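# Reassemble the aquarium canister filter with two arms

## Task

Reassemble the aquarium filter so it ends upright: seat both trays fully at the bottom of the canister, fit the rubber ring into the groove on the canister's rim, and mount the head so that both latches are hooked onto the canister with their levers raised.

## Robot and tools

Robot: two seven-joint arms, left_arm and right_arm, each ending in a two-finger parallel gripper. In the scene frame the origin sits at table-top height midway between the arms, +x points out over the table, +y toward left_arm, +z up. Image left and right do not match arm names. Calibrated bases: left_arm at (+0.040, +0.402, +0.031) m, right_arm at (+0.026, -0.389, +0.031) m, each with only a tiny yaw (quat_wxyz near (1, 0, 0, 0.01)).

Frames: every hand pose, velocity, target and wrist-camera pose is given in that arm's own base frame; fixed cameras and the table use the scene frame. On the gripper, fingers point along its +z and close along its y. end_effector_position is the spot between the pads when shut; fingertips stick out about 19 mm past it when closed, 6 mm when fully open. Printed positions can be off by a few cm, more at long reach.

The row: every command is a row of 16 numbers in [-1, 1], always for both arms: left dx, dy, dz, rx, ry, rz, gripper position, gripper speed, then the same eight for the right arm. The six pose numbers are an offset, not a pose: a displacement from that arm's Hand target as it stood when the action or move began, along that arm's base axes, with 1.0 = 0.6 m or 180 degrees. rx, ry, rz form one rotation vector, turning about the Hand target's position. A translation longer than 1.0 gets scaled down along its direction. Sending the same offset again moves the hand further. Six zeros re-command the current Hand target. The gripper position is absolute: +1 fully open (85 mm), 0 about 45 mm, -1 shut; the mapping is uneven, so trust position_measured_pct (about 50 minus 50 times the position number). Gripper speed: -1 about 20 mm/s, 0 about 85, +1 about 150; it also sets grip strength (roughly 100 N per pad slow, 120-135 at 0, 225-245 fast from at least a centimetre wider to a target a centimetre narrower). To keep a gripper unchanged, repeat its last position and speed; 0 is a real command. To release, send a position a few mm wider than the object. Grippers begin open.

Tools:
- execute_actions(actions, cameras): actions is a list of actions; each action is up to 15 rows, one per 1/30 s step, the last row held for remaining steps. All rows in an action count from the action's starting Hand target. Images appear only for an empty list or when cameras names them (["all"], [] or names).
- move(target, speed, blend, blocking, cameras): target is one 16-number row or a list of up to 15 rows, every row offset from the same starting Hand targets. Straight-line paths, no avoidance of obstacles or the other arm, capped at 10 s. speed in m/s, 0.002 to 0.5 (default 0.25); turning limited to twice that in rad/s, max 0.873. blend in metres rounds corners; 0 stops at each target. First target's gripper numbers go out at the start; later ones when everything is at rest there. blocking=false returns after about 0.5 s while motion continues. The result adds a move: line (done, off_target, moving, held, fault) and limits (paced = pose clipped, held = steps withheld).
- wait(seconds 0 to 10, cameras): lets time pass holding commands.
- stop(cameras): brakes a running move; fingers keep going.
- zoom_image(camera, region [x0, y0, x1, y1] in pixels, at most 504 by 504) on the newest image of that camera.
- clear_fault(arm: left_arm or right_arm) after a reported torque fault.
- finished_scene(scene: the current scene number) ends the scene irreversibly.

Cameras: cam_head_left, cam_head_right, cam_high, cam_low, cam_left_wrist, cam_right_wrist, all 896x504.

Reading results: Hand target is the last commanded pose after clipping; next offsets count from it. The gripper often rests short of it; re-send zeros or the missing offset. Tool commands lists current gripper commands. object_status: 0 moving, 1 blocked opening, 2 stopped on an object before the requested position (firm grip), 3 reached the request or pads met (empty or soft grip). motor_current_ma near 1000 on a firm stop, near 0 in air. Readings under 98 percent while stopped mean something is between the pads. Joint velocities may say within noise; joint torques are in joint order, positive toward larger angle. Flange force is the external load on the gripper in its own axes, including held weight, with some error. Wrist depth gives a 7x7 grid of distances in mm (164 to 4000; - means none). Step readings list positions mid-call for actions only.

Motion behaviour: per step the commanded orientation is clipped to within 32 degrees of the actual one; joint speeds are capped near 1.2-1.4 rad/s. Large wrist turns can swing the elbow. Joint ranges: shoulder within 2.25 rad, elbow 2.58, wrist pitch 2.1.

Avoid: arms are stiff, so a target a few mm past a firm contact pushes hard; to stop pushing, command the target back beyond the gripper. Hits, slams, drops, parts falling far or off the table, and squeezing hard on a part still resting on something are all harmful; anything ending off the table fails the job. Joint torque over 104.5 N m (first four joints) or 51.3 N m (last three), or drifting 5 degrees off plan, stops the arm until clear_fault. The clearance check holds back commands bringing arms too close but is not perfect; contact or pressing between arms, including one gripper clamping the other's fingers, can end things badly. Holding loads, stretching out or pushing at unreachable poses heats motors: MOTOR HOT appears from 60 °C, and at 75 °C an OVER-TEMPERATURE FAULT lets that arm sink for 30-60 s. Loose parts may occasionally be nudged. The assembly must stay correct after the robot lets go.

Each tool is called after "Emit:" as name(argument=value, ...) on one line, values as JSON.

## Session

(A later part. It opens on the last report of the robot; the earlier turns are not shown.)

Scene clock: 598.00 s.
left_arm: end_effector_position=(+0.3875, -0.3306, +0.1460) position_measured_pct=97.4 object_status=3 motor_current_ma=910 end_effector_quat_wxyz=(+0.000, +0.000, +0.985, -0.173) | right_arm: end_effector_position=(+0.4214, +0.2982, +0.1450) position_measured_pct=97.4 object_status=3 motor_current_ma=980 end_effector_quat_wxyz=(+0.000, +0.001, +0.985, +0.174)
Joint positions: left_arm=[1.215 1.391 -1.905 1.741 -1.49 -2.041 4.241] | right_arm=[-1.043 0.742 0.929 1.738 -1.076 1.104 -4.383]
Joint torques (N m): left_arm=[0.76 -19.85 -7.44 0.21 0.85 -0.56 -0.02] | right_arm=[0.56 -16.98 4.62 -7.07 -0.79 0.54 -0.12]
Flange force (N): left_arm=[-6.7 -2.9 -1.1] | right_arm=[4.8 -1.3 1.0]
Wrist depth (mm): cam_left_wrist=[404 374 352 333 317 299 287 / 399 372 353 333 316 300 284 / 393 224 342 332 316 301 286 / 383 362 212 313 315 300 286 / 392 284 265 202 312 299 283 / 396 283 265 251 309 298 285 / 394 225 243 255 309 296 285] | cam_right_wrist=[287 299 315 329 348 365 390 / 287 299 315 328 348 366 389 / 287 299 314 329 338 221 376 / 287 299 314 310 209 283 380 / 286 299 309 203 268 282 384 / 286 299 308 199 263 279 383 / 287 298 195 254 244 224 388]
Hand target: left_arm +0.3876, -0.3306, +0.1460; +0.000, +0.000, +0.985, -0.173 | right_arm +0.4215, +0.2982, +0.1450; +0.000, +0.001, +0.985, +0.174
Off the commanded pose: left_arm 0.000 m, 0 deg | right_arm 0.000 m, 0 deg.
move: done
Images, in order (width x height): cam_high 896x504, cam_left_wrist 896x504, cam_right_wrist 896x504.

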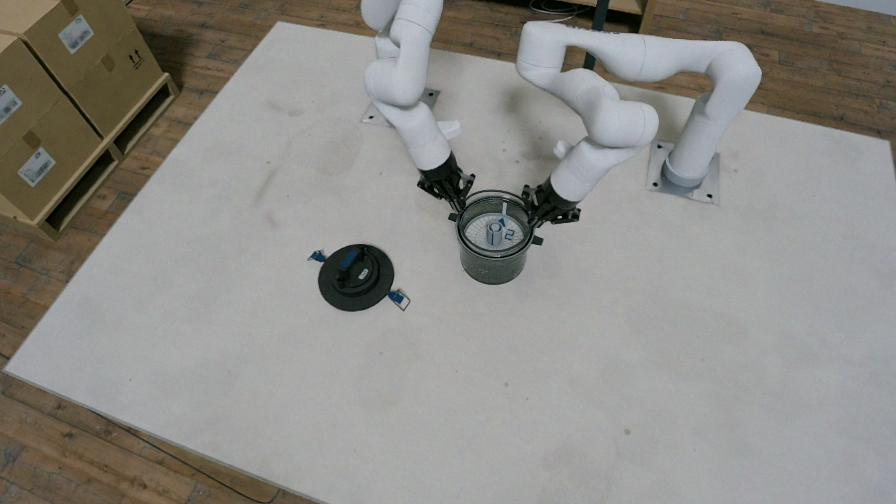

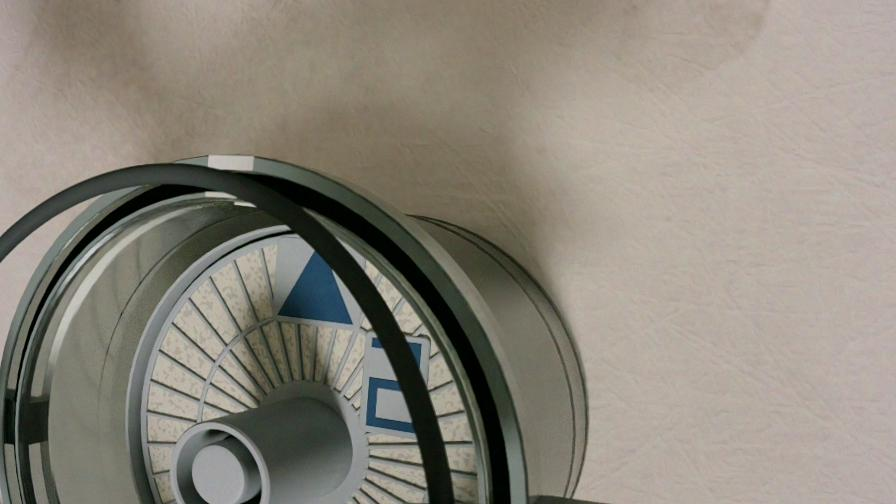

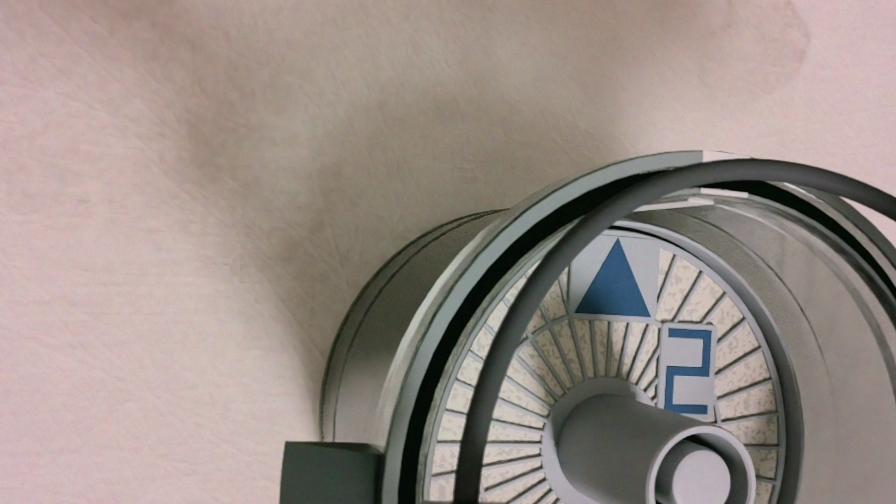

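Emit:
move(target=[[0,0,-0.0617,0,0,0,-0.95,-1, 0,0,-0.0617,0,0,0,-0.95,-1]], speed=0.05, cameras=["cam_left_wrist", "cam_right_wrist"])

Scene clock: 605.30 s.
left_arm: end_effector_position=(+0.3879, -0.3309, +0.1101) position_measured_pct=97.4 object_status=3 motor_current_ma=910 end_effector_quat_wxyz=(+0.001, +0.000, +0.985, -0.175) | right_arm: end_effector_position=(+0.4223, +0.2989, +0.1107) position_measured_pct=97.4 object_status=3 motor_current_ma=980 end_effector_quat_wxyz=(+0.002, +0.000, +0.984, +0.176)
Joint positions: left_arm=[1.219 1.448 -1.858 1.78 -1.436 -2.006 4.22] | right_arm=[-1.014 0.791 0.878 1.775 -1.148 1.044 -4.307]
Joint torques (N m): left_arm=[18.83 69.28 53.22 -11.84 9.85 13.28 -0.35] | right_arm=[-18.99 70.74 -38.29 -1.02 -8.89 -16.64 0.13]
Flange force (N): left_arm=[41.6 -2.5 -259.7] | right_arm=[58.7 -3.5 -243.9]
Wrist depth (mm): cam_left_wrist=[363 341 321 302 287 272 259 / 363 341 320 303 286 272 259 / 210 190 314 302 286 271 259 / 357 253 176 294 285 272 259 / 362 254 240 228 283 272 257 / 266 250 237 225 281 269 259 / 369 197 234 166 280 271 256] | cam_right_wrist=[258 271 283 299 314 335 353 / 258 271 283 299 314 331 354 / 258 271 283 300 312 185 197 / 258 271 284 285 173 247 353 / 258 271 284 240 235 248 261 / 258 272 281 225 236 245 260 / 258 272 273 168 232 200 205]
Hand target: left_arm +0.3876, -0.3306, +0.1089; +0.000, +0.000, +0.985, -0.173 | right_arm +0.4215, +0.2982, +0.1080; +0.000, +0.001, +0.985, +0.174
Off the commanded pose: left_arm 0.001 m, 0 deg | right_arm 0.003 m, 0 deg.
TORQUE WARNING: the torque sensor of joint 2 (shoulder) of the right arm reached its warning level (56.7 N m). A warning alone does not stop the arm.
TORQUE WARNING: the torque sensor of joint 2 (shoulder) of the left arm reached its warning level (56.7 N m). A warning alone does not stop the arm.
move: done
Images, in order (width x height): cam_left_wrist 896x504, cam_right_wrist 896x504.

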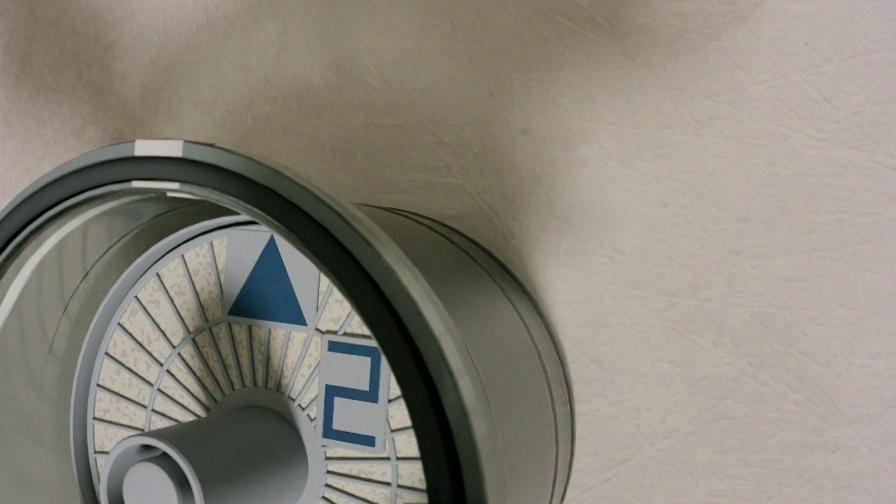

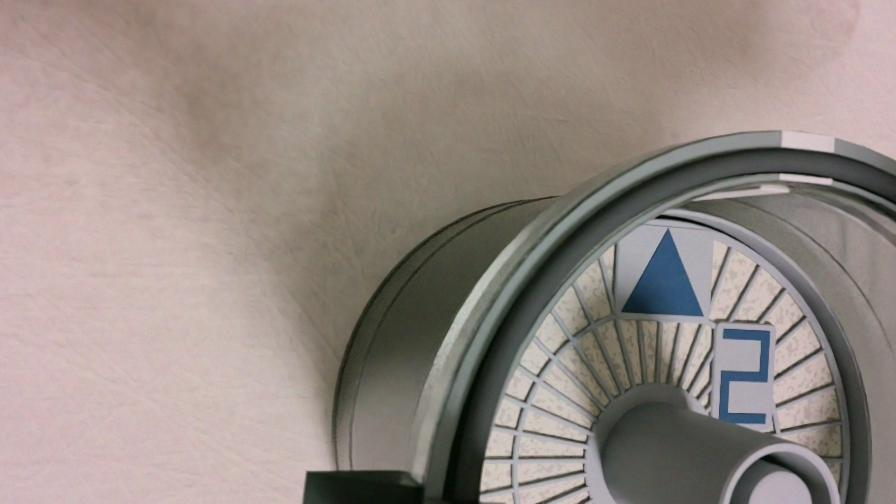

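Emit:
move(target=[[0,0,0.0042,0,0,0,-0.95,-1, 0,0,0.0055,0,0,0,-0.95,-1]], speed=0.02)

Scene clock: 610.07 s.
left_arm: end_effector_position=(+0.3876, -0.3306, +0.1114) position_measured_pct=97.4 object_status=3 motor_current_ma=910 end_effector_quat_wxyz=(+0.000, +0.000, +0.985, -0.173) | right_arm: end_effector_position=(+0.4214, +0.2983, +0.1113) position_measured_pct=97.4 object_status=3 motor_current_ma=980 end_effector_quat_wxyz=(+0.000, +0.000, +0.985, +0.174)
Joint positions: left_arm=[1.22 1.445 -1.859 1.777 -1.442 -2.006 4.221] | right_arm=[-1.015 0.79 0.878 1.772 -1.139 1.047 -4.315]
Joint torques (N m): left_arm=[16.16 53.07 42.36 -6.23 3.07 7.01 -0.23] | right_arm=[-15.95 56.44 -31.59 9.96 -0.94 -7.06 0.01]
Flange force (N): left_arm=[15.2 -12.1 -199.8] | right_arm=[25.2 8.8 -184.8]
Wrist depth (mm): cam_left_wrist=[363 341 320 303 287 273 260 / 362 339 320 303 287 272 260 / 355 190 314 301 285 272 259 / 356 251 176 294 286 271 259 / 362 253 239 228 283 271 256 / 267 250 237 225 281 269 258 / 368 197 234 166 281 271 256] | cam_right_wrist=[258 271 284 299 313 333 352 / 258 271 283 299 314 331 352 / 258 271 283 300 311 185 197 / 259 272 283 286 174 247 352 / 258 272 283 242 235 247 260 / 259 272 281 225 235 245 260 / 259 272 275 169 232 200 205]
Hand target: left_arm +0.3876, -0.3306, +0.1115; +0.000, +0.000, +0.985, -0.173 | right_arm +0.4215, +0.2982, +0.1113; +0.000, +0.001, +0.985, +0.174
Off the commanded pose: left_arm 0.000 m, 0 deg | right_arm 0.000 m, 0 deg.
TORQUE WARNING: the torque sensor of joint 2 (shoulder) of the left arm reached its warning level (56.7 N m). A warning alone does not stop the arm.
TORQUE WARNING: the torque sensor of joint 2 (shoulder) of the right arm reached its warning level (56.7 N m). A warning alone does not stop the arm.
move: done

Emit:
move(target=[[0,0,0.006,0,0,0,-0.95,-1, 0,0,0.006,0,0,0,-0.95,-1]], speed=0.02)

Scene clock: 623.33 s.
left_arm: end_effector_position=(+0.3875, -0.3306, +0.1148) position_measured_pct=97.4 object_status=3 motor_current_ma=910 end_effector_quat_wxyz=(+0.000, +0.000, +0.985, -0.173) | right_arm: end_effector_position=(+0.4213, +0.2982, +0.1147) position_measured_pct=97.4 object_status=3 motor_current_ma=980 end_effector_quat_wxyz=(+0.000, +0.001, +0.985, +0.173)
Joint positions: left_arm=[1.22 1.44 -1.863 1.774 -1.447 -2.009 4.223] | right_arm=[-1.018 0.785 0.883 1.769 -1.132 1.052 -4.323]
Joint torques (N m): left_arm=[9.57 6.68 12.2 1.09 -3.5 -2.93 0.01] | right_arm=[-9.02 4.41 -10.91 6.94 2.71 5.48 -0.34]
Flange force (N): left_arm=[-20.5 -13.3 -62.5] | right_arm=[-12.4 4.2 -44.7]
Wrist depth (mm): cam_left_wrist=[362 340 321 303 288 273 260 / 361 340 320 302 287 273 260 / 210 190 315 303 287 272 260 / 358 251 176 294 286 273 260 / 362 253 239 229 284 272 257 / 267 251 239 226 281 270 259 / 367 197 234 167 281 272 258] | cam_right_wrist=[259 272 284 300 315 334 352 / 259 273 284 300 315 334 351 / 259 272 284 300 311 187 197 / 259 272 284 292 174 247 352 / 259 272 284 244 235 247 260 / 259 272 282 226 237 245 260 / 259 272 276 169 232 201 209]
Hand target: left_arm +0.3876, -0.3306, +0.1151; +0.000, +0.000, +0.985, -0.173 | right_arm +0.4215, +0.2982, +0.1149; +0.000, +0.001, +0.985, +0.174
Off the commanded pose: left_arm 0.000 m, 0 deg | right_arm 0.000 m, 0 deg.
move: done

Emit:
move(target=[[0,0,0.0165,0,0,0,-0.95,-1, 0,0,0.0168,0,0,0,-0.95,-1],[0,-0.004,0.0165,0.0833,0,0,-0.95,-1, 0,0.004,0.0168,-0.0833,0,0,-0.95,-1]], speed=0.03, cameras=["cam_left_wrist", "cam_right_wrist"])

Scene clock: 654.30 s.
left_arm: end_effector_position=(+0.3876, -0.3330, +0.1250) position_measured_pct=97.4 object_status=3 motor_current_ma=910 end_effector_quat_wxyz=(+0.000, +0.000, +0.999, -0.044) | right_arm: end_effector_position=(+0.4215, +0.3006, +0.1250) position_measured_pct=97.4 object_status=3 motor_current_ma=980 end_effector_quat_wxyz=(+0.000, +0.001, +0.999, +0.044)
Joint positions: left_arm=[1.279 1.472 -1.967 1.581 -1.592 -1.992 4.404] | right_arm=[-1.185 0.869 1.028 1.599 -0.897 1.151 -4.638]
Joint torques (N m): left_arm=[0.94 -20.92 -7.78 1.02 0.3 -0.19 -0.08] | right_arm=[0.32 -18.21 5.98 -6.6 -0.28 0.25 -0.17]
Flange force (N): left_arm=[-6.9 -3.7 -1.6] | right_arm=[3.7 -2.1 1.4]
Wrist depth (mm): cam_left_wrist=[314 310 305 302 298 294 290 / 312 309 305 301 298 294 290 / 186 180 304 301 297 294 291 / 238 233 178 300 298 294 289 / 238 233 230 299 297 293 289 / 237 233 230 175 296 293 290 / 185 199 230 174 295 292 288] | cam_right_wrist=[293 296 298 301 305 307 310 / 293 295 298 301 304 307 310 / 292 295 298 301 303 179 186 / 292 295 298 300 176 232 235 / 292 295 297 300 231 232 235 / 292 294 297 293 231 233 234 / 291 295 296 180 231 216 189]
Hand target: left_arm +0.3876, -0.3330, +0.1250; +0.000, +0.000, +0.999, -0.044 | right_arm +0.4215, +0.3006, +0.1250; +0.000, +0.001, +0.999, +0.044
Off the commanded pose: left_arm 0.000 m, 0 deg | right_arm 0.000 m, 0 deg.
move: done
Images, in order (width x height): cam_left_wrist 896x504, cam_right_wrist 896x504.

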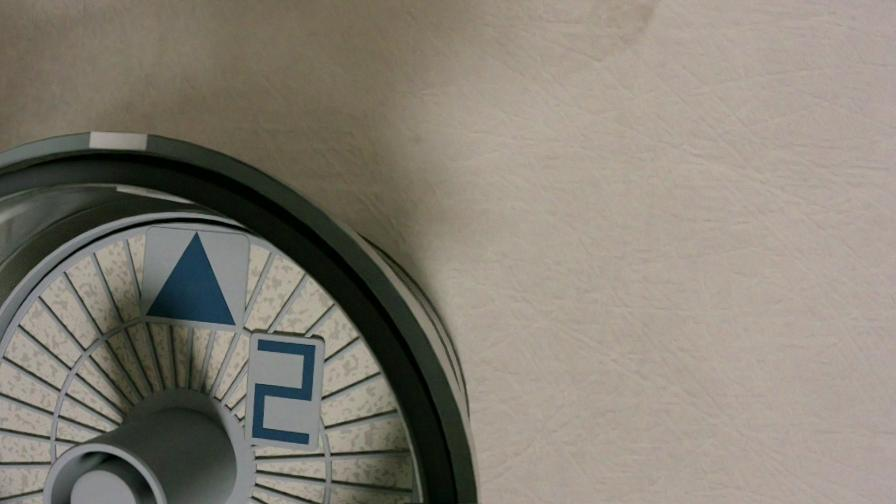

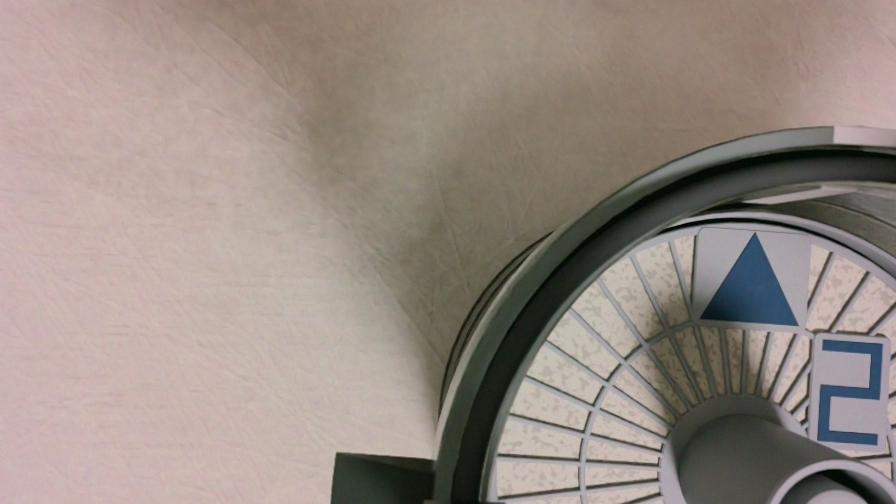

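Emit:
move(target=[[0,0,-0.015,0,0,0,-0.95,-1, 0,0,-0.015,0,0,0,-0.95,-1]], speed=0.02)

Emit:
move(target=[[0,0,-0.0033,0,0,0,-0.95,-1, 0,0,-0.0033,0,0,0,-0.95,-1]], speed=0.01)

Emit:
move(target=[[0,0,-0.0025,0,0,0,-0.95,-1, 0,0,-0.0025,0,0,0,-0.95,-1]], speed=0.01)

Scene clock: 663.30 s.
left_arm: end_effector_position=(+0.3876, -0.3330, +0.1160) position_measured_pct=97.4 object_status=3 motor_current_ma=910 end_effector_quat_wxyz=(+0.000, +0.000, +0.999, -0.044) | right_arm: end_effector_position=(+0.4215, +0.3006, +0.1160) position_measured_pct=97.4 object_status=3 motor_current_ma=980 end_effector_quat_wxyz=(+0.000, +0.001, +0.999, +0.044)
Joint positions: left_arm=[1.281 1.487 -1.958 1.59 -1.58 -1.983 4.402] | right_arm=[-1.181 0.881 1.018 1.608 -0.91 1.134 -4.627]
Joint torques (N m): left_arm=[0.85 -20.43 -7.53 1.19 0.13 -0.12 -0.03] | right_arm=[0.36 -18.37 6.28 -6.63 -0.2 0.27 -0.14]
Flange force (N): left_arm=[-6.9 -3.9 -2.5] | right_arm=[4.1 -2.3 2.0]
Wrist depth (mm): cam_left_wrist=[304 300 297 293 290 286 283 / 304 300 296 292 289 286 281 / 177 170 295 292 289 285 281 / 228 224 168 291 288 285 282 / 228 224 221 290 288 284 281 / 227 224 222 167 288 284 282 / 179 208 222 167 287 284 280] | cam_right_wrist=[284 287 290 293 296 298 301 / 284 287 290 292 296 298 300 / 284 286 289 292 295 169 177 / 284 286 289 291 168 223 225 / 283 286 289 291 222 224 226 / 283 286 289 260 222 223 225 / 283 286 288 225 221 209 185]
Hand target: left_arm +0.3876, -0.3330, +0.1160; +0.000, +0.000, +0.999, -0.044 | right_arm +0.4215, +0.3006, +0.1160; +0.000, +0.001, +0.999, +0.044
Off the commanded pose: left_arm 0.000 m, 0 deg | right_arm 0.000 m, 0 deg.
move: done

Scene clock: 664.00 s.
left_arm: end_effector_position=(+0.3876, -0.3330, +0.1141) position_measured_pct=97.4 object_status=3 motor_current_ma=910 end_effector_quat_wxyz=(+0.000, +0.000, +0.999, -0.044) | right_arm: end_effector_position=(+0.4215, +0.3006, +0.1142) position_measured_pct=97.4 object_status=3 motor_current_ma=980 end_effector_quat_wxyz=(+0.000, +0.001, +0.999, +0.044)
Joint positions: left_arm=[1.282 1.49 -1.956 1.592 -1.577 -1.981 4.402] | right_arm=[-1.18 0.883 1.016 1.61 -0.913 1.13 -4.624]
Joint torques (N m): left_arm=[0.55 3.38 8.15 -1.27 4.93 4.5 -0.11] | right_arm=[1.33 3.57 -3.44 -4.84 -2.94 -6.33 0.03]
Flange force (N): left_arm=[11.3 5.3 -67.6] | right_arm=[23.6 -8.3 -58.6]
Wrist depth (mm): cam_left_wrist=[304 300 296 292 289 285 282 / 304 299 296 292 288 285 281 / 177 170 295 292 288 284 282 / 228 224 168 291 288 285 281 / 228 224 221 290 288 284 281 / 227 224 221 167 288 283 280 / 178 208 221 167 287 284 280] | cam_right_wrist=[283 286 289 292 295 298 301 / 283 286 289 291 295 298 300 / 283 286 288 291 294 169 176 / 283 285 289 291 168 223 224 / 283 285 288 290 222 223 225 / 282 285 288 258 222 223 225 / 282 285 287 176 221 209 185]
Hand target: left_arm +0.3876, -0.3330, +0.1140; +0.000, +0.000, +0.999, -0.043 | right_arm +0.4215, +0.3006, +0.1140; +0.000, +0.001, +0.999, +0.044
Off the commanded pose: left_arm 0.000 m, 0 deg | right_arm 0.000 m, 0 deg.
move: done

Scene clock: 664.70 s.
left_arm: end_effector_position=(+0.3876, -0.3330, +0.1126) position_measured_pct=97.4 object_status=3 motor_current_ma=910 end_effector_quat_wxyz=(+0.000, +0.000, +0.999, -0.044) | right_arm: end_effector_position=(+0.4215, +0.3006, +0.1127) position_measured_pct=97.4 object_status=3 motor_current_ma=980 end_effector_quat_wxyz=(+0.000, +0.001, +0.999, +0.044)
Joint positions: left_arm=[1.282 1.492 -1.955 1.594 -1.575 -1.979 4.401] | right_arm=[-1.179 0.885 1.014 1.612 -0.915 1.127 -4.623]
Joint torques (N m): left_arm=[0.53 24.46 22.1 -3.33 9.05 8.32 -0.18] | right_arm=[2.04 28.17 -13.89 -3.27 -6.31 -13.68 0.13]
Flange force (N): left_arm=[26.0 13.0 -125.2] | right_arm=[45.4 -16.3 -126.0]
Wrist depth (mm): cam_left_wrist=[305 300 296 293 289 284 281 / 304 299 296 293 289 285 280 / 170 170 294 292 288 284 281 / 228 224 168 292 288 284 281 / 228 224 221 289 288 284 280 / 228 224 221 167 287 284 280 / 178 207 221 166 287 284 280] | cam_right_wrist=[283 286 289 292 295 298 300 / 283 286 288 291 295 297 300 / 283 286 288 291 294 169 176 / 282 286 288 291 167 222 224 / 282 285 288 290 222 223 225 / 282 285 288 258 222 223 225 / 282 285 287 176 221 209 185]
Hand target: left_arm +0.3876, -0.3330, +0.1125; +0.000, +0.000, +0.999, -0.044 | right_arm +0.4215, +0.3006, +0.1125; +0.000, +0.001, +0.999, +0.044
Off the commanded pose: left_arm 0.000 m, 0 deg | right_arm 0.000 m, 0 deg.
move: done

Emit:
move(target=[[0,0,0.0052,0,0,0,-0.95,-1, 0,0,0.0052,0,0,0,-0.95,-1]], speed=0.02)

Emit:
move(target=[[0,0,0,0,0,0,-0.68,-1, 0,0,0,0,0,0,-0.68,-1]], speed=0.02)

Emit:
move(target=[[0,0,0.05,0,0,0,-0.68,-1, 0,0,0.05,0,0,0,-0.68,-1],[-0.02,0.1,0.3,-0.0278,0,0,-0.68,-1, -0.02,-0.1,0.3,0.0278,0,0,-0.68,-1]], speed=[0.03,0.1], cameras=["cam_left_wrist", "cam_right_wrist"])

Scene clock: 676.23 s.
left_arm: end_effector_position=(+0.3875, -0.3330, +0.1154) position_measured_pct=97.4 object_status=3 motor_current_ma=910 end_effector_quat_wxyz=(+0.000, +0.000, +0.999, -0.043) | right_arm: end_effector_position=(+0.4214, +0.3006, +0.1154) position_measured_pct=97.4 object_status=3 motor_current_ma=980 end_effector_quat_wxyz=(+0.000, +0.001, +0.999, +0.043)
Joint positions: left_arm=[1.281 1.488 -1.958 1.591 -1.579 -1.982 4.402] | right_arm=[-1.181 0.882 1.017 1.609 -0.91 1.133 -4.626]
Joint torques (N m): left_arm=[1.93 -10.83 -0.68 0.16 2.19 0.92 -0.04] | right_arm=[0.73 -13.63 4.44 -4.87 -0.09 -0.35 -0.1]
Flange force (N): left_arm=[-1.9 1.0 -28.9] | right_arm=[5.3 -1.2 -9.5]
Wrist depth (mm): cam_left_wrist=[304 301 296 292 289 285 281 / 304 299 296 292 289 285 282 / 177 170 295 292 288 285 282 / 228 224 168 291 288 284 281 / 227 224 221 290 288 284 281 / 228 224 222 167 288 284 281 / 178 208 221 166 287 284 280] | cam_right_wrist=[284 286 289 292 295 298 300 / 283 286 289 292 295 298 300 / 283 286 289 291 294 169 176 / 283 286 288 291 168 223 224 / 283 286 288 290 222 223 225 / 283 285 288 259 222 223 225 / 282 285 287 176 221 209 185]
Hand target: left_arm +0.3876, -0.3330, +0.1156; +0.000, +0.000, +0.999, -0.044 | right_arm +0.4215, +0.3006, +0.1156; +0.000, +0.001, +0.999, +0.044
Off the commanded pose: left_arm 0.000 m, 0 deg | right_arm 0.000 m, 0 deg.
move: done

Scene clock: 677.10 s.
left_arm: end_effector_position=(+0.3876, -0.3330, +0.1156) position_measured_pct=84.0 object_status=0 motor_current_ma=10 end_effector_quat_wxyz=(+0.000, +0.000, +0.999, -0.044) | right_arm: end_effector_position=(+0.4215, +0.3006, +0.1157) position_measured_pct=84.0 object_status=0 motor_current_ma=0 end_effector_quat_wxyz=(+0.000, +0.001, +0.999, +0.044)
Joint positions: left_arm=[1.281 1.487 -1.958 1.591 -1.579 -1.982 4.402] | right_arm=[-1.181 0.882 1.018 1.609 -0.91 1.133 -4.626]
Joint torques (N m): left_arm=[-0.5 -15.46 -4.95 1.88 -0.85 0.34 -0.03] | right_arm=[0.31 -18.23 5.96 -6.34 -0.13 0.28 -0.07]
Flange force (N): left_arm=[-6.4 -7.8 -12.5] | right_arm=[3.4 -1.7 1.2]
Wrist depth (mm): cam_left_wrist=[304 301 297 293 289 285 282 / 303 300 296 293 289 285 280 / 172 170 295 292 289 285 281 / 227 224 167 291 288 285 281 / 227 224 221 290 288 284 280 / 227 224 221 167 288 284 281 / 177 204 221 166 287 284 280] | cam_right_wrist=[284 286 289 292 295 298 301 / 284 286 289 292 295 298 300 / 283 286 289 292 294 169 182 / 283 286 288 291 167 223 224 / 283 286 288 290 167 222 225 / 283 286 288 236 221 222 225 / 283 285 287 173 221 209 185]
Hand target: left_arm +0.3876, -0.3330, +0.1156; +0.000, +0.000, +0.999, -0.044 | right_arm +0.4215, +0.3006, +0.1156; +0.000, +0.001, +0.999, +0.044
Off the commanded pose: left_arm 0.000 m, 0 deg | right_arm 0.000 m, 0 deg.
move: done

Scene clock: 680.30 s.
left_arm: end_effector_position=(+0.3756, -0.2730, +0.2956) position_measured_pct=84.0 object_status=3 motor_current_ma=0 end_effector_quat_wxyz=(+0.000, +0.000, +0.996, -0.087) | right_arm: end_effector_position=(+0.4095, +0.2406, +0.2956) position_measured_pct=84.0 object_status=3 motor_current_ma=0 end_effector_quat_wxyz=(+0.000, +0.001, +0.996, +0.087)
Joint positions: left_arm=[1.209 1.1 -2.038 1.493 -1.881 -2.1 4.284] | right_arm=[-1.179 0.57 1.186 1.494 -0.706 1.44 -4.666]
Joint torques (N m): left_arm=[0.99 -18.37 -6.56 -1.67 0.53 -0.32 -0.03] | right_arm=[0.35 -14.15 4.43 -8.18 -0.4 0.28 -0.08]
Flange force (N): left_arm=[-6.6 -2.9 -3.7] | right_arm=[3.0 -0.9 2.0]
Wrist depth (mm): cam_left_wrist=[519 503 490 476 466 453 442 / 517 503 487 475 464 452 440 / 516 502 489 474 464 453 441 / 514 420 481 475 464 452 441 / 516 423 412 471 462 451 439 / 508 402 410 472 461 451 437 / 509 421 412 470 461 450 438] | cam_right_wrist=[446 454 463 477 487 498 511 / 445 454 464 476 486 498 510 / 446 453 463 476 485 499 510 / 444 454 463 477 482 417 509 / 444 454 464 474 414 421 429 / 444 453 464 471 411 379 426 / 444 453 464 473 412 420 426]
Hand target: left_arm +0.3756, -0.2730, +0.2956; +0.000, +0.000, +0.996, -0.087 | right_arm +0.4095, +0.2406, +0.2956; +0.000, +0.001, +0.996, +0.087
Off the commanded pose: left_arm 0.000 m, 0 deg | right_arm 0.000 m, 0 deg.
joint sent to its limit (left arm) — joint 6 (wrist pitch), lower limit. The joint targets still meet the commanded pose.
move: done
Images, in order (width x height): cam_left_wrist 896x504, cam_right_wrist 896x504.

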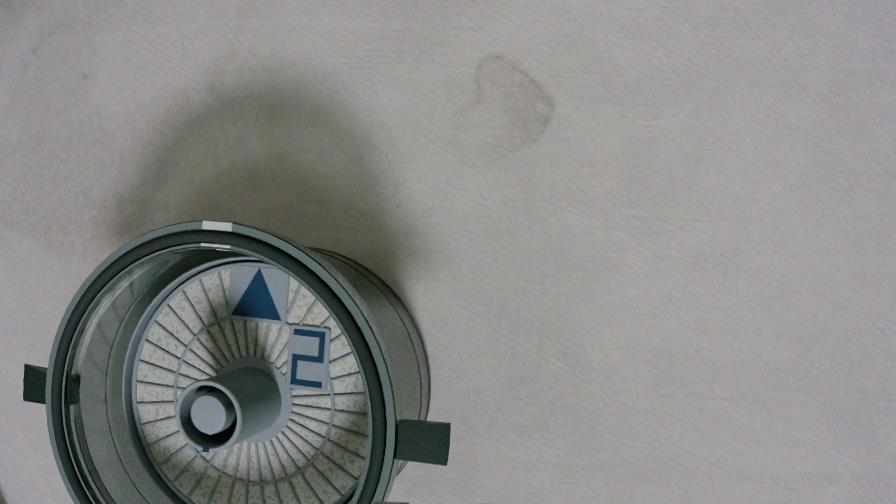

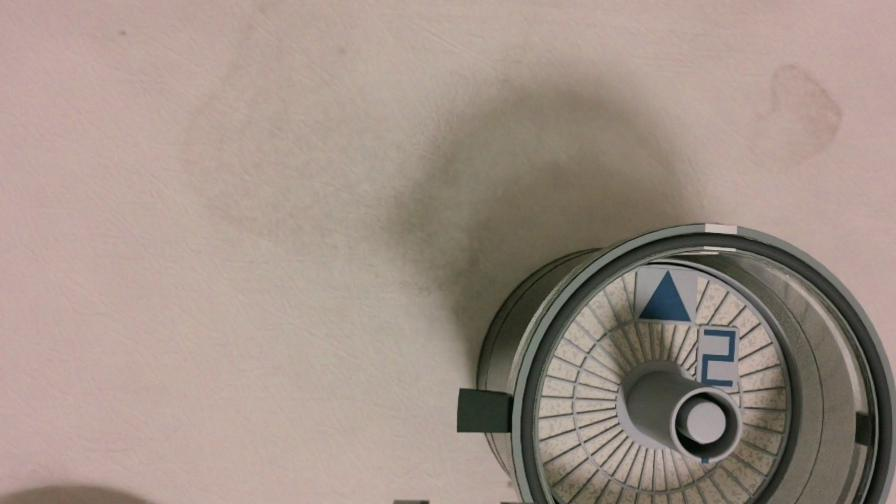

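Emit:
move(target=[[-0.02,0,0,0.0435,-0.0435,-0.4984,-1,-1, 0,-0.07,0,-0.0556,0,0,-1,-1],[-0.081,-0.2333,0.02,0,-0.087,-0.996,-1,-1, 0,-0.07,0,-0.0556,0,0,-1,-1]], speed=0.3, cameras=["cam_left_wrist"])

Scene clock: 712.87 s.
left_arm: end_effector_position=(+0.3270, -0.4130, +0.3076) position_measured_pct=98.7 object_status=3 motor_current_ma=990 end_effector_quat_wxyz=(+0.000, +1.000, +0.000, +0.000) | right_arm: end_effector_position=(+0.4095, +0.1986, +0.2956) position_measured_pct=98.7 object_status=3 motor_current_ma=1000 end_effector_quat_wxyz=(+0.000, +0.001, +1.000, +0.000)
Joint positions: left_arm=[1.436 0.909 -1.563 1.101 -2.18 -1.847 1.822] | right_arm=[-1.206 0.607 1.241 1.465 -0.573 1.474 -4.681]
Joint torques (N m): left_arm=[0.95 -20.53 -5.87 -3.16 0.01 0.01 -0.04] | right_arm=[0.35 -13.97 4.91 -8.11 0.09 0.25 -0.07]
Flange force (N): left_arm=[7.8 7.5 -5.3] | right_arm=[3.4 -0.9 2.4]
Wrist depth (mm): cam_left_wrist=[485 484 484 484 483 482 459 / 486 483 482 410 406 480 481 / 484 483 412 410 409 483 479 / 483 480 410 410 410 479 480 / 483 481 409 410 408 478 478 / 482 482 480 409 481 479 480 / 482 482 482 480 479 478 479] | cam_right_wrist=[476 475 474 473 471 469 469 / 476 474 473 472 470 469 468 / 475 474 473 471 470 469 468 / 474 474 473 471 469 468 394 / 475 473 472 470 470 450 396 / 473 472 471 471 469 396 395 / 475 472 471 469 469 467 394]
Hand target: left_arm +0.3270, -0.4130, +0.3076; +0.000, +1.000, +0.000, +0.000 | right_arm +0.4095, +0.1986, +0.2956; +0.000, +0.001, +1.000, +0.000
Off the commanded pose: left_arm 0.000 m, 0 deg | right_arm 0.000 m, 0 deg.
move: done
Images, in order (width x height): cam_left_wrist 896x504.

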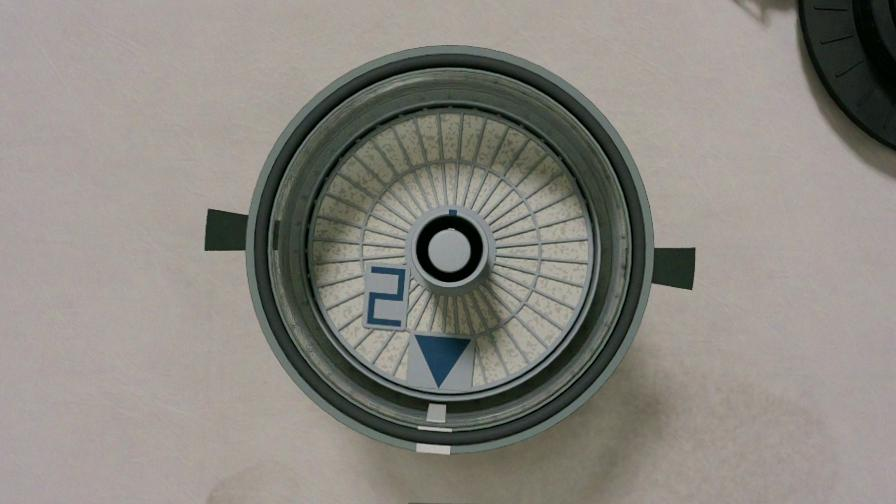

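Emit:
move(target=[[0.1015,0.1252,-0.2627,0,0,0,-1,-1, 0.0223,0.1722,-0.2427,0,0,0,-1,-1],[0.1015,0.1252,-0.3085,0,0,0,-1,-1, 0.0223,0.1722,-0.2893,0,0,0,-1,-1]], speed=[0.15,0.05])

Emit:
move(target=[[0,0,-0.0083,0,0,0,-1,-1, 0,0,-0.0083,0,0,0,-1,-1]], speed=0.01)

Scene clock: 736.03 s.
left_arm: end_effector_position=(+0.3879, -0.3379, +0.1225) position_measured_pct=98.7 object_status=3 motor_current_ma=990 end_effector_quat_wxyz=(+0.000, +1.000, +0.000, +0.000) | right_arm: end_effector_position=(+0.4228, +0.3020, +0.1221) position_measured_pct=98.7 object_status=3 motor_current_ma=1000 end_effector_quat_wxyz=(+0.000, +0.001, +1.000, +0.000)
Joint positions: left_arm=[1.334 1.113 -1.446 1.502 -2.038 -1.49 1.452] | right_arm=[-1.213 0.913 1.046 1.534 -0.83 1.188 -4.725]
Joint torques (N m): left_arm=[0.98 -20.31 -7.44 -2.32 0.06 0.01 -0.02] | right_arm=[0.39 -18.83 6.47 -6.5 0.04 0.38 -0.06]
Flange force (N): left_arm=[7.6 4.4 -1.7] | right_arm=[4.0 -2.1 2.2]
Wrist depth (mm): cam_left_wrist=[300 299 298 298 299 298 296 / 300 299 298 298 297 297 297 / 299 299 299 298 298 173 172 / 298 299 298 298 173 226 226 / 299 299 297 279 226 225 225 / 298 298 298 173 226 225 226 / 299 297 183 186 225 197 184] | cam_right_wrist=[301 300 299 298 298 296 296 / 301 300 299 298 297 297 296 / 301 300 299 298 297 172 218 / 301 299 298 298 172 224 223 / 300 299 299 298 225 224 223 / 300 299 299 297 225 224 223 / 300 299 298 177 225 219 184]
Hand target: left_arm +0.3879, -0.3379, +0.1225; +0.000, +1.000, +0.000, +0.000 | right_arm +0.4228, +0.3020, +0.1221; +0.000, +0.001, +1.000, +0.000
Off the commanded pose: left_arm 0.000 m, 0 deg | right_arm 0.000 m, 0 deg.
move: done

Scene clock: 736.77 s.
left_arm: end_effector_position=(+0.3879, -0.3379, +0.1175) position_measured_pct=98.7 object_status=3 motor_current_ma=990 end_effector_quat_wxyz=(+0.000, +1.000, +0.000, +0.000) | right_arm: end_effector_position=(+0.4229, +0.3019, +0.1171) position_measured_pct=98.7 object_status=3 motor_current_ma=1000 end_effector_quat_wxyz=(+0.000, +0.001, +1.000, +0.000)
Joint positions: left_arm=[1.334 1.12 -1.441 1.507 -2.031 -1.482 1.448] | right_arm=[-1.211 0.919 1.041 1.54 -0.837 1.178 -4.72]
Joint torques (N m): left_arm=[1.03 -20.37 -7.25 -2.21 0.1 -0.1 -0.01] | right_arm=[0.38 -18.64 6.32 -6.26 0.2 0.17 -0.07]
Flange force (N): left_arm=[7.7 4.3 -1.7] | right_arm=[3.5 -1.8 1.3]
Wrist depth (mm): cam_left_wrist=[295 295 294 294 293 293 292 / 295 294 294 292 294 292 292 / 293 293 293 292 293 168 168 / 294 294 293 293 168 221 220 / 294 293 293 238 221 220 221 / 293 293 293 168 221 220 221 / 294 292 293 168 221 197 182] | cam_right_wrist=[297 296 295 294 293 292 291 / 296 295 294 293 292 292 290 / 295 295 294 293 292 167 218 / 295 294 293 292 167 219 218 / 295 295 294 293 220 220 218 / 295 294 293 167 220 219 218 / 295 294 293 172 220 218 183]
Hand target: left_arm +0.3879, -0.3379, +0.1175; +0.000, +1.000, +0.000, +0.000 | right_arm +0.4229, +0.3019, +0.1171; +0.000, +0.001, +1.000, +0.000
Off the commanded pose: left_arm 0.000 m, 0 deg | right_arm 0.000 m, 0 deg.
move: done

Emit:
move(target=[[0,0,-0.0017,0,0,0,-1,-1, 0,0,-0.0013,0,0,0,-1,-1]], speed=0.01)

Emit:
move(target=[[0,0,-0.0017,0,0,0,-1,-1, 0,0,-0.0013,0,0,0,-1,-1]], speed=0.01)

Scene clock: 743.27 s.
left_arm: end_effector_position=(+0.3879, -0.3379, +0.1165) position_measured_pct=98.7 object_status=3 motor_current_ma=990 end_effector_quat_wxyz=(+0.000, +1.000, +0.000, +0.000) | right_arm: end_effector_position=(+0.4228, +0.3019, +0.1163) position_measured_pct=98.7 object_status=3 motor_current_ma=1000 end_effector_quat_wxyz=(+0.000, +0.001, +1.000, +0.000)
Joint positions: left_arm=[1.334 1.122 -1.44 1.508 -2.029 -1.481 1.447] | right_arm=[-1.211 0.92 1.04 1.541 -0.838 1.177 -4.719]
Joint torques (N m): left_arm=[0.99 -20.27 -7.35 -2.21 0.1 0.01 -0.04] | right_arm=[0.31 -18.3 6.11 -6.07 0.03 0.27 -0.07]
Flange force (N): left_arm=[7.7 4.4 -1.9] | right_arm=[3.5 -1.9 0.4]
Wrist depth (mm): cam_left_wrist=[294 293 293 292 292 292 292 / 293 293 292 292 292 292 291 / 292 293 293 292 291 167 171 / 293 293 292 292 167 220 219 / 292 292 292 239 220 220 219 / 292 292 292 167 219 219 219 / 292 292 292 167 220 197 181] | cam_right_wrist=[295 295 294 292 292 291 290 / 295 294 293 292 291 291 290 / 295 294 293 293 292 166 230 / 294 294 293 292 167 219 217 / 295 293 293 292 219 219 217 / 294 293 292 291 219 219 217 / 294 293 292 171 219 218 183]
Hand target: left_arm +0.3879, -0.3379, +0.1165; +0.000, +1.000, +0.000, +0.000 | right_arm +0.4228, +0.3019, +0.1163; +0.000, +0.001, +1.000, +0.000
Off the commanded pose: left_arm 0.000 m, 0 deg | right_arm 0.000 m, 0 deg.
move: done

Scene clock: 743.97 s.
left_arm: end_effector_position=(+0.3879, -0.3379, +0.1155) position_measured_pct=98.7 object_status=3 motor_current_ma=990 end_effector_quat_wxyz=(+0.000, +1.000, +0.000, +0.000) | right_arm: end_effector_position=(+0.4228, +0.3019, +0.1155) position_measured_pct=98.7 object_status=3 motor_current_ma=1000 end_effector_quat_wxyz=(+0.000, +0.001, +1.000, +0.000)
Joint positions: left_arm=[1.334 1.123 -1.439 1.509 -2.028 -1.479 1.447] | right_arm=[-1.21 0.921 1.039 1.541 -0.839 1.175 -4.719]
Joint torques (N m): left_arm=[0.94 -19.44 -6.82 -1.98 0.17 0.09 -0.02] | right_arm=[0.28 -18.28 6.05 -6.07 0.01 0.25 -0.06]
Flange force (N): left_arm=[7.4 4.3 -4.0] | right_arm=[3.4 -1.9 0.3]
Wrist depth (mm): cam_left_wrist=[292 292 292 291 291 291 290 / 292 292 292 291 291 290 290 / 293 291 291 290 291 166 - / 292 291 291 291 166 219 219 / 292 291 291 291 219 219 218 / 292 291 291 166 219 219 218 / 291 291 290 168 219 198 181] | cam_right_wrist=[294 294 293 292 291 290 289 / 294 294 293 292 291 290 289 / 294 293 292 291 291 165 226 / 294 293 292 291 166 218 216 / 294 292 292 291 219 218 216 / 293 293 291 291 219 218 216 / 293 292 291 171 218 217 183]
Hand target: left_arm +0.3879, -0.3379, +0.1155; +0.000, +1.000, +0.000, +0.000 | right_arm +0.4228, +0.3019, +0.1155; +0.000, +0.001, +1.000, +0.000
Off the commanded pose: left_arm 0.000 m, 0 deg | right_arm 0.000 m, 0 deg.
move: done

Emit:
move(target=[[0,0,-0.0013,0,0,0,-1,-1, 0,0,-0.0017,0,0,0,-1,-1]], speed=0.01)

Emit:
move(target=[[0,0.0025,0,0,0,0,-1,-1, 0,-0.0025,-0.0008,0,0,0,-1,-1]], speed=0.01)

Scene clock: 750.27 s.
left_arm: end_effector_position=(+0.3879, -0.3379, +0.1147) position_measured_pct=98.7 object_status=3 motor_current_ma=990 end_effector_quat_wxyz=(+0.000, +1.000, +0.000, +0.000) | right_arm: end_effector_position=(+0.4228, +0.3020, +0.1146) position_measured_pct=98.7 object_status=3 motor_current_ma=1000 end_effector_quat_wxyz=(+0.000, +0.001, +1.000, +0.000)
Joint positions: left_arm=[1.333 1.124 -1.438 1.51 -2.027 -1.478 1.446] | right_arm=[-1.21 0.922 1.038 1.543 -0.84 1.173 -4.718]
Joint torques (N m): left_arm=[0.23 -12.78 -3.12 -0.66 0.7 1.12 -0.06] | right_arm=[0.79 -10.7 2.67 -4.48 -0.63 -1.28 -0.08]
Flange force (N): left_arm=[4.1 3.3 -20.6] | right_arm=[8.2 -4.2 -18.8]
Wrist depth (mm): cam_left_wrist=[292 292 292 292 291 290 290 / 292 292 292 290 292 290 290 / 292 291 291 290 290 166 - / 291 291 291 290 166 219 219 / 291 291 291 290 219 218 218 / 291 290 291 166 219 218 218 / 291 291 290 167 218 197 182] | cam_right_wrist=[294 293 292 292 290 290 289 / 294 293 292 292 290 289 289 / 293 293 292 291 291 165 288 / 293 292 291 291 - 217 216 / 293 292 291 291 218 218 216 / 293 292 291 290 218 217 216 / 293 292 291 171 218 216 183]
Hand target: left_arm +0.3879, -0.3379, +0.1147; +0.000, +1.000, +0.000, +0.000 | right_arm +0.4228, +0.3020, +0.1145; +0.000, +0.001, +1.000, +0.000
Off the commanded pose: left_arm 0.000 m, 0 deg | right_arm 0.000 m, 0 deg.
move: done

Scene clock: 750.97 s.
left_arm: end_effector_position=(+0.3879, -0.3364, +0.1147) position_measured_pct=98.7 object_status=3 motor_current_ma=990 end_effector_quat_wxyz=(+0.000, +1.000, +0.000, +0.000) | right_arm: end_effector_position=(+0.4228, +0.3005, +0.1141) position_measured_pct=98.7 object_status=3 motor_current_ma=1000 end_effector_quat_wxyz=(+0.000, +0.001, +1.000, +0.000)
Joint positions: left_arm=[1.333 1.123 -1.439 1.514 -2.027 -1.477 1.442] | right_arm=[-1.209 0.922 1.038 1.546 -0.841 1.171 -4.714]
Joint torques (N m): left_arm=[-2.93 -9.81 -3.85 2.8 -2.56 0.88 -0.03] | right_arm=[7.67 -2.58 4.67 3.18 4.38 -0.92 -0.04]
Flange force (N): left_arm=[5.7 12.7 -23.1] | right_arm=[9.0 11.7 -30.4]
Wrist depth (mm): cam_left_wrist=[292 292 292 291 291 290 291 / 291 292 291 292 290 291 290 / 291 291 290 291 291 166 - / 291 291 291 291 166 219 219 / 291 291 291 291 219 219 218 / 290 291 291 165 218 219 218 / 291 290 290 165 219 198 182] | cam_right_wrist=[293 293 292 291 290 290 289 / 293 293 291 291 290 290 289 / 293 292 291 291 290 165 227 / 293 292 291 291 - 217 216 / 292 292 291 290 218 217 216 / 293 292 291 290 218 217 216 / 292 291 290 170 218 216 183]
Hand target: left_arm +0.3879, -0.3364, +0.1147; +0.000, +1.000, +0.000, +0.000 | right_arm +0.4228, +0.3004, +0.1140; +0.000, +0.001, +1.000, +0.000
Off the commanded pose: left_arm 0.000 m, 0 deg | right_arm 0.000 m, 0 deg.
move: done

Emit:
move(target=[[0,0,0.04,0,0,0,-1,-1, 0,0,0.04,0,0,0,-1,-1],[0.0332,-0.0068,0.04,0,0,0,-1,-1, -0.033,0.0068,0.04,0,0,0,-1,-1],[0.0332,-0.0068,0.006,0,0,0,-1,-1, -0.033,0.0068,0.006,0,0,0,-1,-1],[0.0332,-0.0068,0.0002,0,0,0,-1,-1, -0.033,0.0068,0.0007,0,0,0,-1,-1],[0.0338,-0.0044,0.0002,0,0,0,-1,-1, -0.0336,0.0044,0.0007,0,0,0,-1,-1],[0.0338,-0.0044,0.04,0,0,0,-1,-1, -0.0336,0.0044,0.04,0,0,0,-1,-1],[0.0642,-0.0197,0.04,0,0,0,-1,-1, -0.064,0.0197,0.04,0,0,0,-1,-1],[0.0642,-0.0197,0.006,0,0,0,-1,-1, -0.064,0.0197,0.006,0,0,0,-1,-1],[0.0642,-0.0197,0.0002,0,0,0,-1,-1, -0.064,0.0197,0.0007,0,0,0,-1,-1],[0.0655,-0.0175,0.0002,0,0,0,-1,-1, -0.0653,0.0175,0.0007,0,0,0,-1,-1]], speed=[0.06,0.08,0.06,0.01,0.01,0.06,0.08,0.06,0.01,0.01])

Scene clock: 778.40 s.
left_arm: end_effector_position=(+0.4271, -0.3470, +0.1148) position_measured_pct=98.7 object_status=3 motor_current_ma=990 end_effector_quat_wxyz=(+0.000, +1.000, +0.000, +0.000) | right_arm: end_effector_position=(+0.3837, +0.3111, +0.1144) position_measured_pct=98.7 object_status=3 motor_current_ma=1000 end_effector_quat_wxyz=(+0.000, +0.001, +1.000, +0.000)
Joint positions: left_arm=[1.237 1.151 -1.411 1.365 -2.014 -1.512 1.491] | right_arm=[-1.311 0.887 1.056 1.641 -0.841 1.132 -4.74]
Joint torques (N m): left_arm=[-4.91 -8.93 -4.25 1.27 -1.35 3.36 -0.05] | right_arm=[2.77 -9.18 3.55 1.76 3.01 2.02 -0.13]
Flange force (N): left_arm=[-2.2 10.0 -28.5] | right_arm=[-0.9 7.7 -14.7]
Wrist depth (mm): cam_left_wrist=[292 291 291 291 291 290 291 / 292 291 292 291 290 290 291 / 291 292 291 291 291 290 289 / 291 291 291 290 290 290 290 / 291 291 291 291 290 290 289 / 291 291 290 290 165 218 217 / 291 291 290 165 218 218 218] | cam_right_wrist=[294 293 292 292 291 290 289 / 294 293 292 291 291 290 289 / 293 293 291 291 290 290 288 / 293 292 291 291 290 289 288 / 292 292 291 291 290 289 288 / 293 292 291 290 256 216 215 / 292 292 291 290 217 217 216]
Hand target: left_arm +0.4272, -0.3469, +0.1148; +0.000, +1.000, +0.000, +0.000 | right_arm +0.3837, +0.3109, +0.1144; +0.000, +0.001, +1.000, +0.000
Off the commanded pose: left_arm 0.000 m, 0 deg | right_arm 0.000 m, 0 deg.
move: done

Emit:
move(target=[[0,0,0.04,0,0,0,-1,-1, 0,0,0.04,0,0,0,-1,-1],[0.0252,-0.0227,0.04,0,0,0,-1,-1, -0.0253,0.0227,0.04,0,0,0,-1,-1],[0.0252,-0.0227,0.006,0,0,0,-1,-1, -0.0253,0.0227,0.006,0,0,0,-1,-1],[0.0252,-0.0227,0.0003,0,0,0,-1,-1, -0.0253,0.0227,-0.0003,0,0,0,-1,-1],[0.027,-0.0209,0.0003,0,0,0,-1,-1, -0.0271,0.0209,-0.0003,0,0,0,-1,-1],[0.027,-0.0209,0.04,0,0,0,-1,-1, -0.0271,0.0209,0.04,0,0,0,-1,-1],[0.0457,-0.0492,0.04,0,0,0,-1,-1, -0.0458,0.0492,0.04,0,0,0,-1,-1],[0.0457,-0.0492,0.006,0,0,0,-1,-1, -0.0458,0.0492,0.006,0,0,0,-1,-1],[0.0457,-0.0492,0.0003,0,0,0,-1,-1, -0.0458,0.0492,-0.0003,0,0,0,-1,-1],[0.0479,-0.0479,0.0003,0,0,0,-1,-1, -0.048,0.0479,-0.0003,0,0,0,-1,-1]], speed=[0.06,0.08,0.06,0.01,0.01,0.06,0.08,0.06,0.01,0.01])

Scene clock: 798.17 s.
left_arm: end_effector_position=(+0.4454, -0.3621, +0.1391) position_measured_pct=98.7 object_status=3 motor_current_ma=990 end_effector_quat_wxyz=(+0.000, +1.000, +0.000, +0.000) | right_arm: end_effector_position=(+0.3662, +0.3252, +0.1386) position_measured_pct=98.7 object_status=3 motor_current_ma=1000 end_effector_quat_wxyz=(+0.000, +0.001, +1.000, +0.000)
Joint positions: left_arm=[1.191 1.14 -1.413 1.233 -2.028 -1.574 1.563] | right_arm=[-1.376 0.851 1.092 1.629 -0.808 1.176 -4.803]
Joint torques (N m): left_arm=[1.01 -22.99 -7.01 -1.98 0.06 -0.01 -0.1] | right_arm=[0.37 -17.17 6.14 -6.4 0.11 0.25 -0.06]
Flange force (N): left_arm=[10.1 6.3 -2.3] | right_arm=[3.1 -1.9 1.5]
Wrist depth (mm): cam_left_wrist=[316 315 315 314 314 313 313 / 315 315 314 315 313 314 313 / 315 315 314 313 314 312 312 / 313 315 314 313 314 313 312 / 314 314 313 313 312 312 312 / 314 313 314 313 275 313 313 / 314 313 313 189 240 240 186] | cam_right_wrist=[318 317 316 315 314 313 313 / 317 316 316 315 314 313 312 / 317 316 315 315 314 313 312 / 317 316 315 314 314 312 312 / 316 315 315 314 313 312 311 / 316 316 315 314 276 258 311 / 316 315 314 314 188 239 234]
Hand target: left_arm +0.4453, -0.3621, +0.1391; +0.000, +1.000, +0.000, +0.000 (not the last commanded pose) | right_arm +0.3663, +0.3252, +0.1386; +0.000, +0.001, +1.000, +0.000 (not the last commanded pose)
Off the commanded pose: left_arm 0.030 m, 0 deg | right_arm 0.030 m, 0 deg.
move: held (left_arm, right_arm; a check stopped the path); path passed 6 of 10 targets; limits=held
pose unreachable (left arm): on one or more control steps of this call, first in action 0 (counted from 0), this arm could not follow its commanded pose, so it was not sent that pose on those steps. It may still have moved: this result reports where it is.
cause: moving toward the commanded pose would bring a part of the arm too close to another arm (a part of this arm just beyond joint 4 (elbow) and a part of the right arm just beyond its joint 5 (forearm roll), at the place that arm was heading or pushing toward when its own hold began).
pose unreachable (right arm): on one or more control steps of this call, first in action 0 (counted from 0), this arm could not follow its commanded pose, so it was not sent that pose on those steps. It may still have moved: this result reports where it is.
cause: moving toward the commanded pose would bring a part of the arm too close to another arm (a part of this arm just beyond joint 5 (forearm roll) and a part of the left arm just beyond its joint 4 (elbow), along the way the arms are being sent, or toward where that arm still pushes).

Emit:
move(target=[[0,0,0,0,0,0,-1,-1, 0.0,-0.1,0.1,0,0,0,-1,-1],[0,0,0,0,0,0,-1,-1, 0.0,-0.25,0.2,0,0,0,-1,-1]], speed=0.15)

Emit:
move(target=[[0.0155,-0.0238,0.0,0,0,0,-1,-1, 0,0,0,0,0,0,-1,-1],[0.0155,-0.0238,-0.036,0,0,0,-1,-1, 0,0,0,0,0,0,-1,-1],[0.0155,-0.0238,-0.0403,0,0,0,-1,-1, 0,0,0,0,0,0,-1,-1],[0.0155,-0.0238,-0.01,0,0,0,-1,-1, 0,0,0,0,0,0,-1,-1],[0.0283,-0.0548,-0.01,0,0,0,-1,-1, 0,0,0,0,0,0,-1,-1],[0.0283,-0.0548,-0.036,0,0,0,-1,-1, 0,0,0,0,0,0,-1,-1],[0.0283,-0.0548,-0.0403,0,0,0,-1,-1, 0,0,0,0,0,0,-1,-1]], speed=[0.06,0.06,0.01,0.06,0.06,0.06,0.01])

Scene clock: 813.97 s.
left_arm: end_effector_position=(+0.4453, -0.3621, +0.1391) position_measured_pct=98.7 object_status=3 motor_current_ma=990 end_effector_quat_wxyz=(+0.000, +1.000, +0.000, +0.000) | right_arm: end_effector_position=(+0.3662, +0.1753, +0.2585) position_measured_pct=98.7 object_status=3 motor_current_ma=1000 end_effector_quat_wxyz=(+0.000, +0.001, +1.000, +0.000)
Joint positions: left_arm=[1.191 1.14 -1.413 1.233 -2.028 -1.574 1.563] | right_arm=[-1.335 0.547 1.301 1.711 -0.546 1.311 -4.636]
Joint torques (N m): left_arm=[0.97 -22.89 -7.05 -2.19 0.07 0.02 -0.05] | right_arm=[0.38 -11.43 4.51 -8.1 0.26 0.33 -0.04]
Flange force (N): left_arm=[9.2 5.5 -2.1] | right_arm=[3.5 -0.7 2.6]
Wrist depth (mm): cam_left_wrist=[315 315 315 314 313 313 313 / 315 314 314 313 314 313 314 / 315 315 314 314 313 312 313 / 315 314 313 313 312 314 312 / 315 314 314 313 312 313 313 / 314 314 313 313 274 312 312 / 313 313 313 189 240 241 186] | cam_right_wrist=[439 438 437 435 434 433 432 / 439 438 436 434 434 432 431 / 438 437 436 435 434 432 431 / 437 436 436 434 433 432 430 / 436 436 435 434 433 431 431 / 436 436 435 433 432 431 385 / 436 436 435 433 433 430 360]
Hand target: left_arm +0.4453, -0.3621, +0.1391; +0.000, +1.000, +0.000, +0.000 | right_arm +0.3662, +0.1752, +0.2586; +0.000, +0.001, +1.000, +0.000
Off the commanded pose: left_arm 0.000 m, 0 deg | right_arm 0.000 m, 0 deg.
move: done

Scene clock: 817.50 s.
left_arm: end_effector_position=(+0.4624, -0.3950, +0.1152) position_measured_pct=98.7 object_status=3 motor_current_ma=990 end_effector_quat_wxyz=(+0.000, +1.000, +0.000, +0.000) | right_arm: end_effector_position=(+0.3663, +0.1752, +0.2586) position_measured_pct=98.7 object_status=3 motor_current_ma=1000 end_effector_quat_wxyz=(+0.000, +0.001, +1.000, +0.000)
Joint positions: left_arm=[1.15 1.201 -1.376 1.099 -1.987 -1.574 1.658] | right_arm=[-1.335 0.547 1.301 1.711 -0.546 1.311 -4.636]
Joint torques (N m): left_arm=[0.79 -11.29 -0.86 0.3 0.71 0.99 -0.03] | right_arm=[0.35 -11.37 4.52 -8.04 0.09 0.26 -0.07]
Flange force (N): left_arm=[6.6 4.1 -26.7] | right_arm=[3.4 -0.8 2.0]
Wrist depth (mm): cam_left_wrist=[293 292 292 291 291 291 290 / 292 291 291 291 290 291 290 / 292 291 291 290 290 290 290 / 291 291 291 290 291 289 290 / 291 291 291 290 290 290 290 / 291 291 290 290 290 289 289 / 291 290 290 257 276 289 289] | cam_right_wrist=[439 438 436 435 435 433 431 / 438 437 436 434 434 433 432 / 439 437 436 434 434 433 431 / 438 437 436 435 433 432 431 / 438 436 435 434 433 432 431 / 439 435 435 434 432 430 385 / 437 435 435 433 432 430 359]
Hand target: left_arm +0.4623, -0.3950, +0.1150; +0.000, +1.000, +0.000, +0.000 | right_arm +0.3663, +0.1752, +0.2586; +0.000, +0.001, +1.000, +0.000
Off the commanded pose: left_arm 0.000 m, 0 deg | right_arm 0.000 m, 0 deg.
move: done

Emit:
move(target=[[0,0,0.03,0,0,0,-1,-1, 0,0,0,0,0,0,-1,-1],[0.0043,-0.0332,0.03,0,0,0,-1,-1, 0,0,0,0,0,0,-1,-1],[0.0043,-0.0332,0.005,0,0,0,-1,-1, 0,0,0,0,0,0,-1,-1],[0.0043,-0.0332,0.0003,0,0,0,-1,-1, 0,0,0,0,0,0,-1,-1],[0.0043,-0.0332,0.03,0,0,0,-1,-1, 0,0,0,0,0,0,-1,-1],[0,-0.0663,0.03,0,0,0,-1,-1, 0,0,0,0,0,0,-1,-1],[0,-0.0663,0.005,0,0,0,-1,-1, 0,0,0,0,0,0,-1,-1],[0,-0.0663,0.0003,0,0,0,-1,-1, 0,0,0,0,0,0,-1,-1]], speed=[0.06,0.06,0.06,0.01,0.06,0.06,0.06,0.01])

Emit:
move(target=[[0,0,0.03,0,0,0,-1,-1, 0,0,0,0,0,0,-1,-1],[-0.0128,-0.031,0.03,0,0,0,-1,-1, 0,0,0,0,0,0,-1,-1],[-0.0128,-0.031,0.005,0,0,0,-1,-1, 0,0,0,0,0,0,-1,-1],[-0.0128,-0.031,0.0003,0,0,0,-1,-1, 0,0,0,0,0,0,-1,-1],[-0.0128,-0.031,0.03,0,0,0,-1,-1, 0,0,0,0,0,0,-1,-1],[-0.0333,-0.0578,0.03,0,0,0,-1,-1, 0,0,0,0,0,0,-1,-1],[-0.0333,-0.0578,0.005,0,0,0,-1,-1, 0,0,0,0,0,0,-1,-1],[-0.0333,-0.0578,0.0003,0,0,0,-1,-1, 0,0,0,0,0,0,-1,-1]], speed=[0.06,0.06,0.06,0.01,0.06,0.06,0.06,0.01])

Scene clock: 842.03 s.
left_arm: end_effector_position=(+0.4624, -0.4348, +0.1153) position_measured_pct=98.7 object_status=3 motor_current_ma=990 end_effector_quat_wxyz=(+0.000, +1.000, +0.000, +0.000) | right_arm: end_effector_position=(+0.3663, +0.1752, +0.2586) position_measured_pct=98.7 object_status=3 motor_current_ma=1000 end_effector_quat_wxyz=(+0.000, +0.001, +1.000, +0.000)
Joint positions: left_arm=[1.137 1.225 -1.361 0.956 -1.971 -1.605 1.783] | right_arm=[-1.335 0.547 1.301 1.711 -0.546 1.311 -4.636]
Joint torques (N m): left_arm=[0.33 -11.13 -0.88 0.88 0.21 0.85 -0.04] | right_arm=[0.37 -11.37 4.5 -8.03 0.13 0.23 -0.08]
Flange force (N): left_arm=[8.0 6.9 -27.2] | right_arm=[3.4 -0.8 2.0]
Wrist depth (mm): cam_left_wrist=[292 292 291 292 292 291 290 / 292 291 291 291 291 290 289 / 292 291 291 291 291 291 290 / 292 291 290 291 290 290 290 / 291 291 292 290 290 289 289 / 291 291 290 290 290 290 289 / 291 290 245 270 290 290 289] | cam_right_wrist=[439 437 436 435 434 433 432 / 438 438 437 435 434 433 432 / 438 437 437 434 433 432 432 / 439 436 436 434 433 433 431 / 439 436 436 434 433 432 431 / 438 435 435 433 433 432 385 / 436 436 434 433 432 431 359]
Hand target: left_arm +0.4623, -0.4348, +0.1151; +0.000, +1.000, +0.000, +0.000 | right_arm +0.3663, +0.1752, +0.2586; +0.000, +0.001, +1.000, +0.000
Off the commanded pose: left_arm 0.000 m, 0 deg | right_arm 0.000 m, 0 deg.
move: done

Scene clock: 846.00 s.
left_arm: end_effector_position=(+0.4424, -0.4695, +0.1155) position_measured_pct=98.7 object_status=3 motor_current_ma=990 end_effector_quat_wxyz=(+0.000, +1.000, +0.000, +0.000) | right_arm: end_effector_position=(+0.3663, +0.1752, +0.2586) position_measured_pct=98.7 object_status=3 motor_current_ma=1000 end_effector_quat_wxyz=(+0.000, +0.001, +1.000, +0.000)
Joint positions: left_arm=[1.172 1.236 -1.356 0.894 -1.964 -1.619 1.876] | right_arm=[-1.335 0.547 1.301 1.711 -0.546 1.311 -4.636]
Joint torques (N m): left_arm=[0.48 -12.15 -1.08 0.58 0.37 0.84 -0.06] | right_arm=[0.35 -11.37 4.51 -8.04 0.08 0.28 -0.06]
Flange force (N): left_arm=[7.8 7.4 -25.8] | right_arm=[3.4 -0.8 2.1]
Wrist depth (mm): cam_left_wrist=[293 291 292 291 291 291 291 / 292 292 292 291 290 290 272 / 291 292 291 291 291 290 290 / 291 291 291 290 290 290 290 / 290 291 291 290 290 290 289 / 292 283 273 290 290 289 289 / 219 219 166 290 290 290 289] | cam_right_wrist=[439 438 436 435 433 433 431 / 439 437 436 436 434 432 432 / 439 438 436 435 434 433 431 / 438 436 435 434 433 432 431 / 438 437 434 434 433 431 431 / 437 436 434 434 433 431 385 / 437 436 434 433 433 431 360]
Hand target: left_arm +0.4423, -0.4695, +0.1153; +0.000, +1.000, +0.000, +0.000 | right_arm +0.3663, +0.1752, +0.2586; +0.000, +0.001, +1.000, +0.000
Off the commanded pose: left_arm 0.000 m, 0 deg | right_arm 0.000 m, 0 deg.
move: done


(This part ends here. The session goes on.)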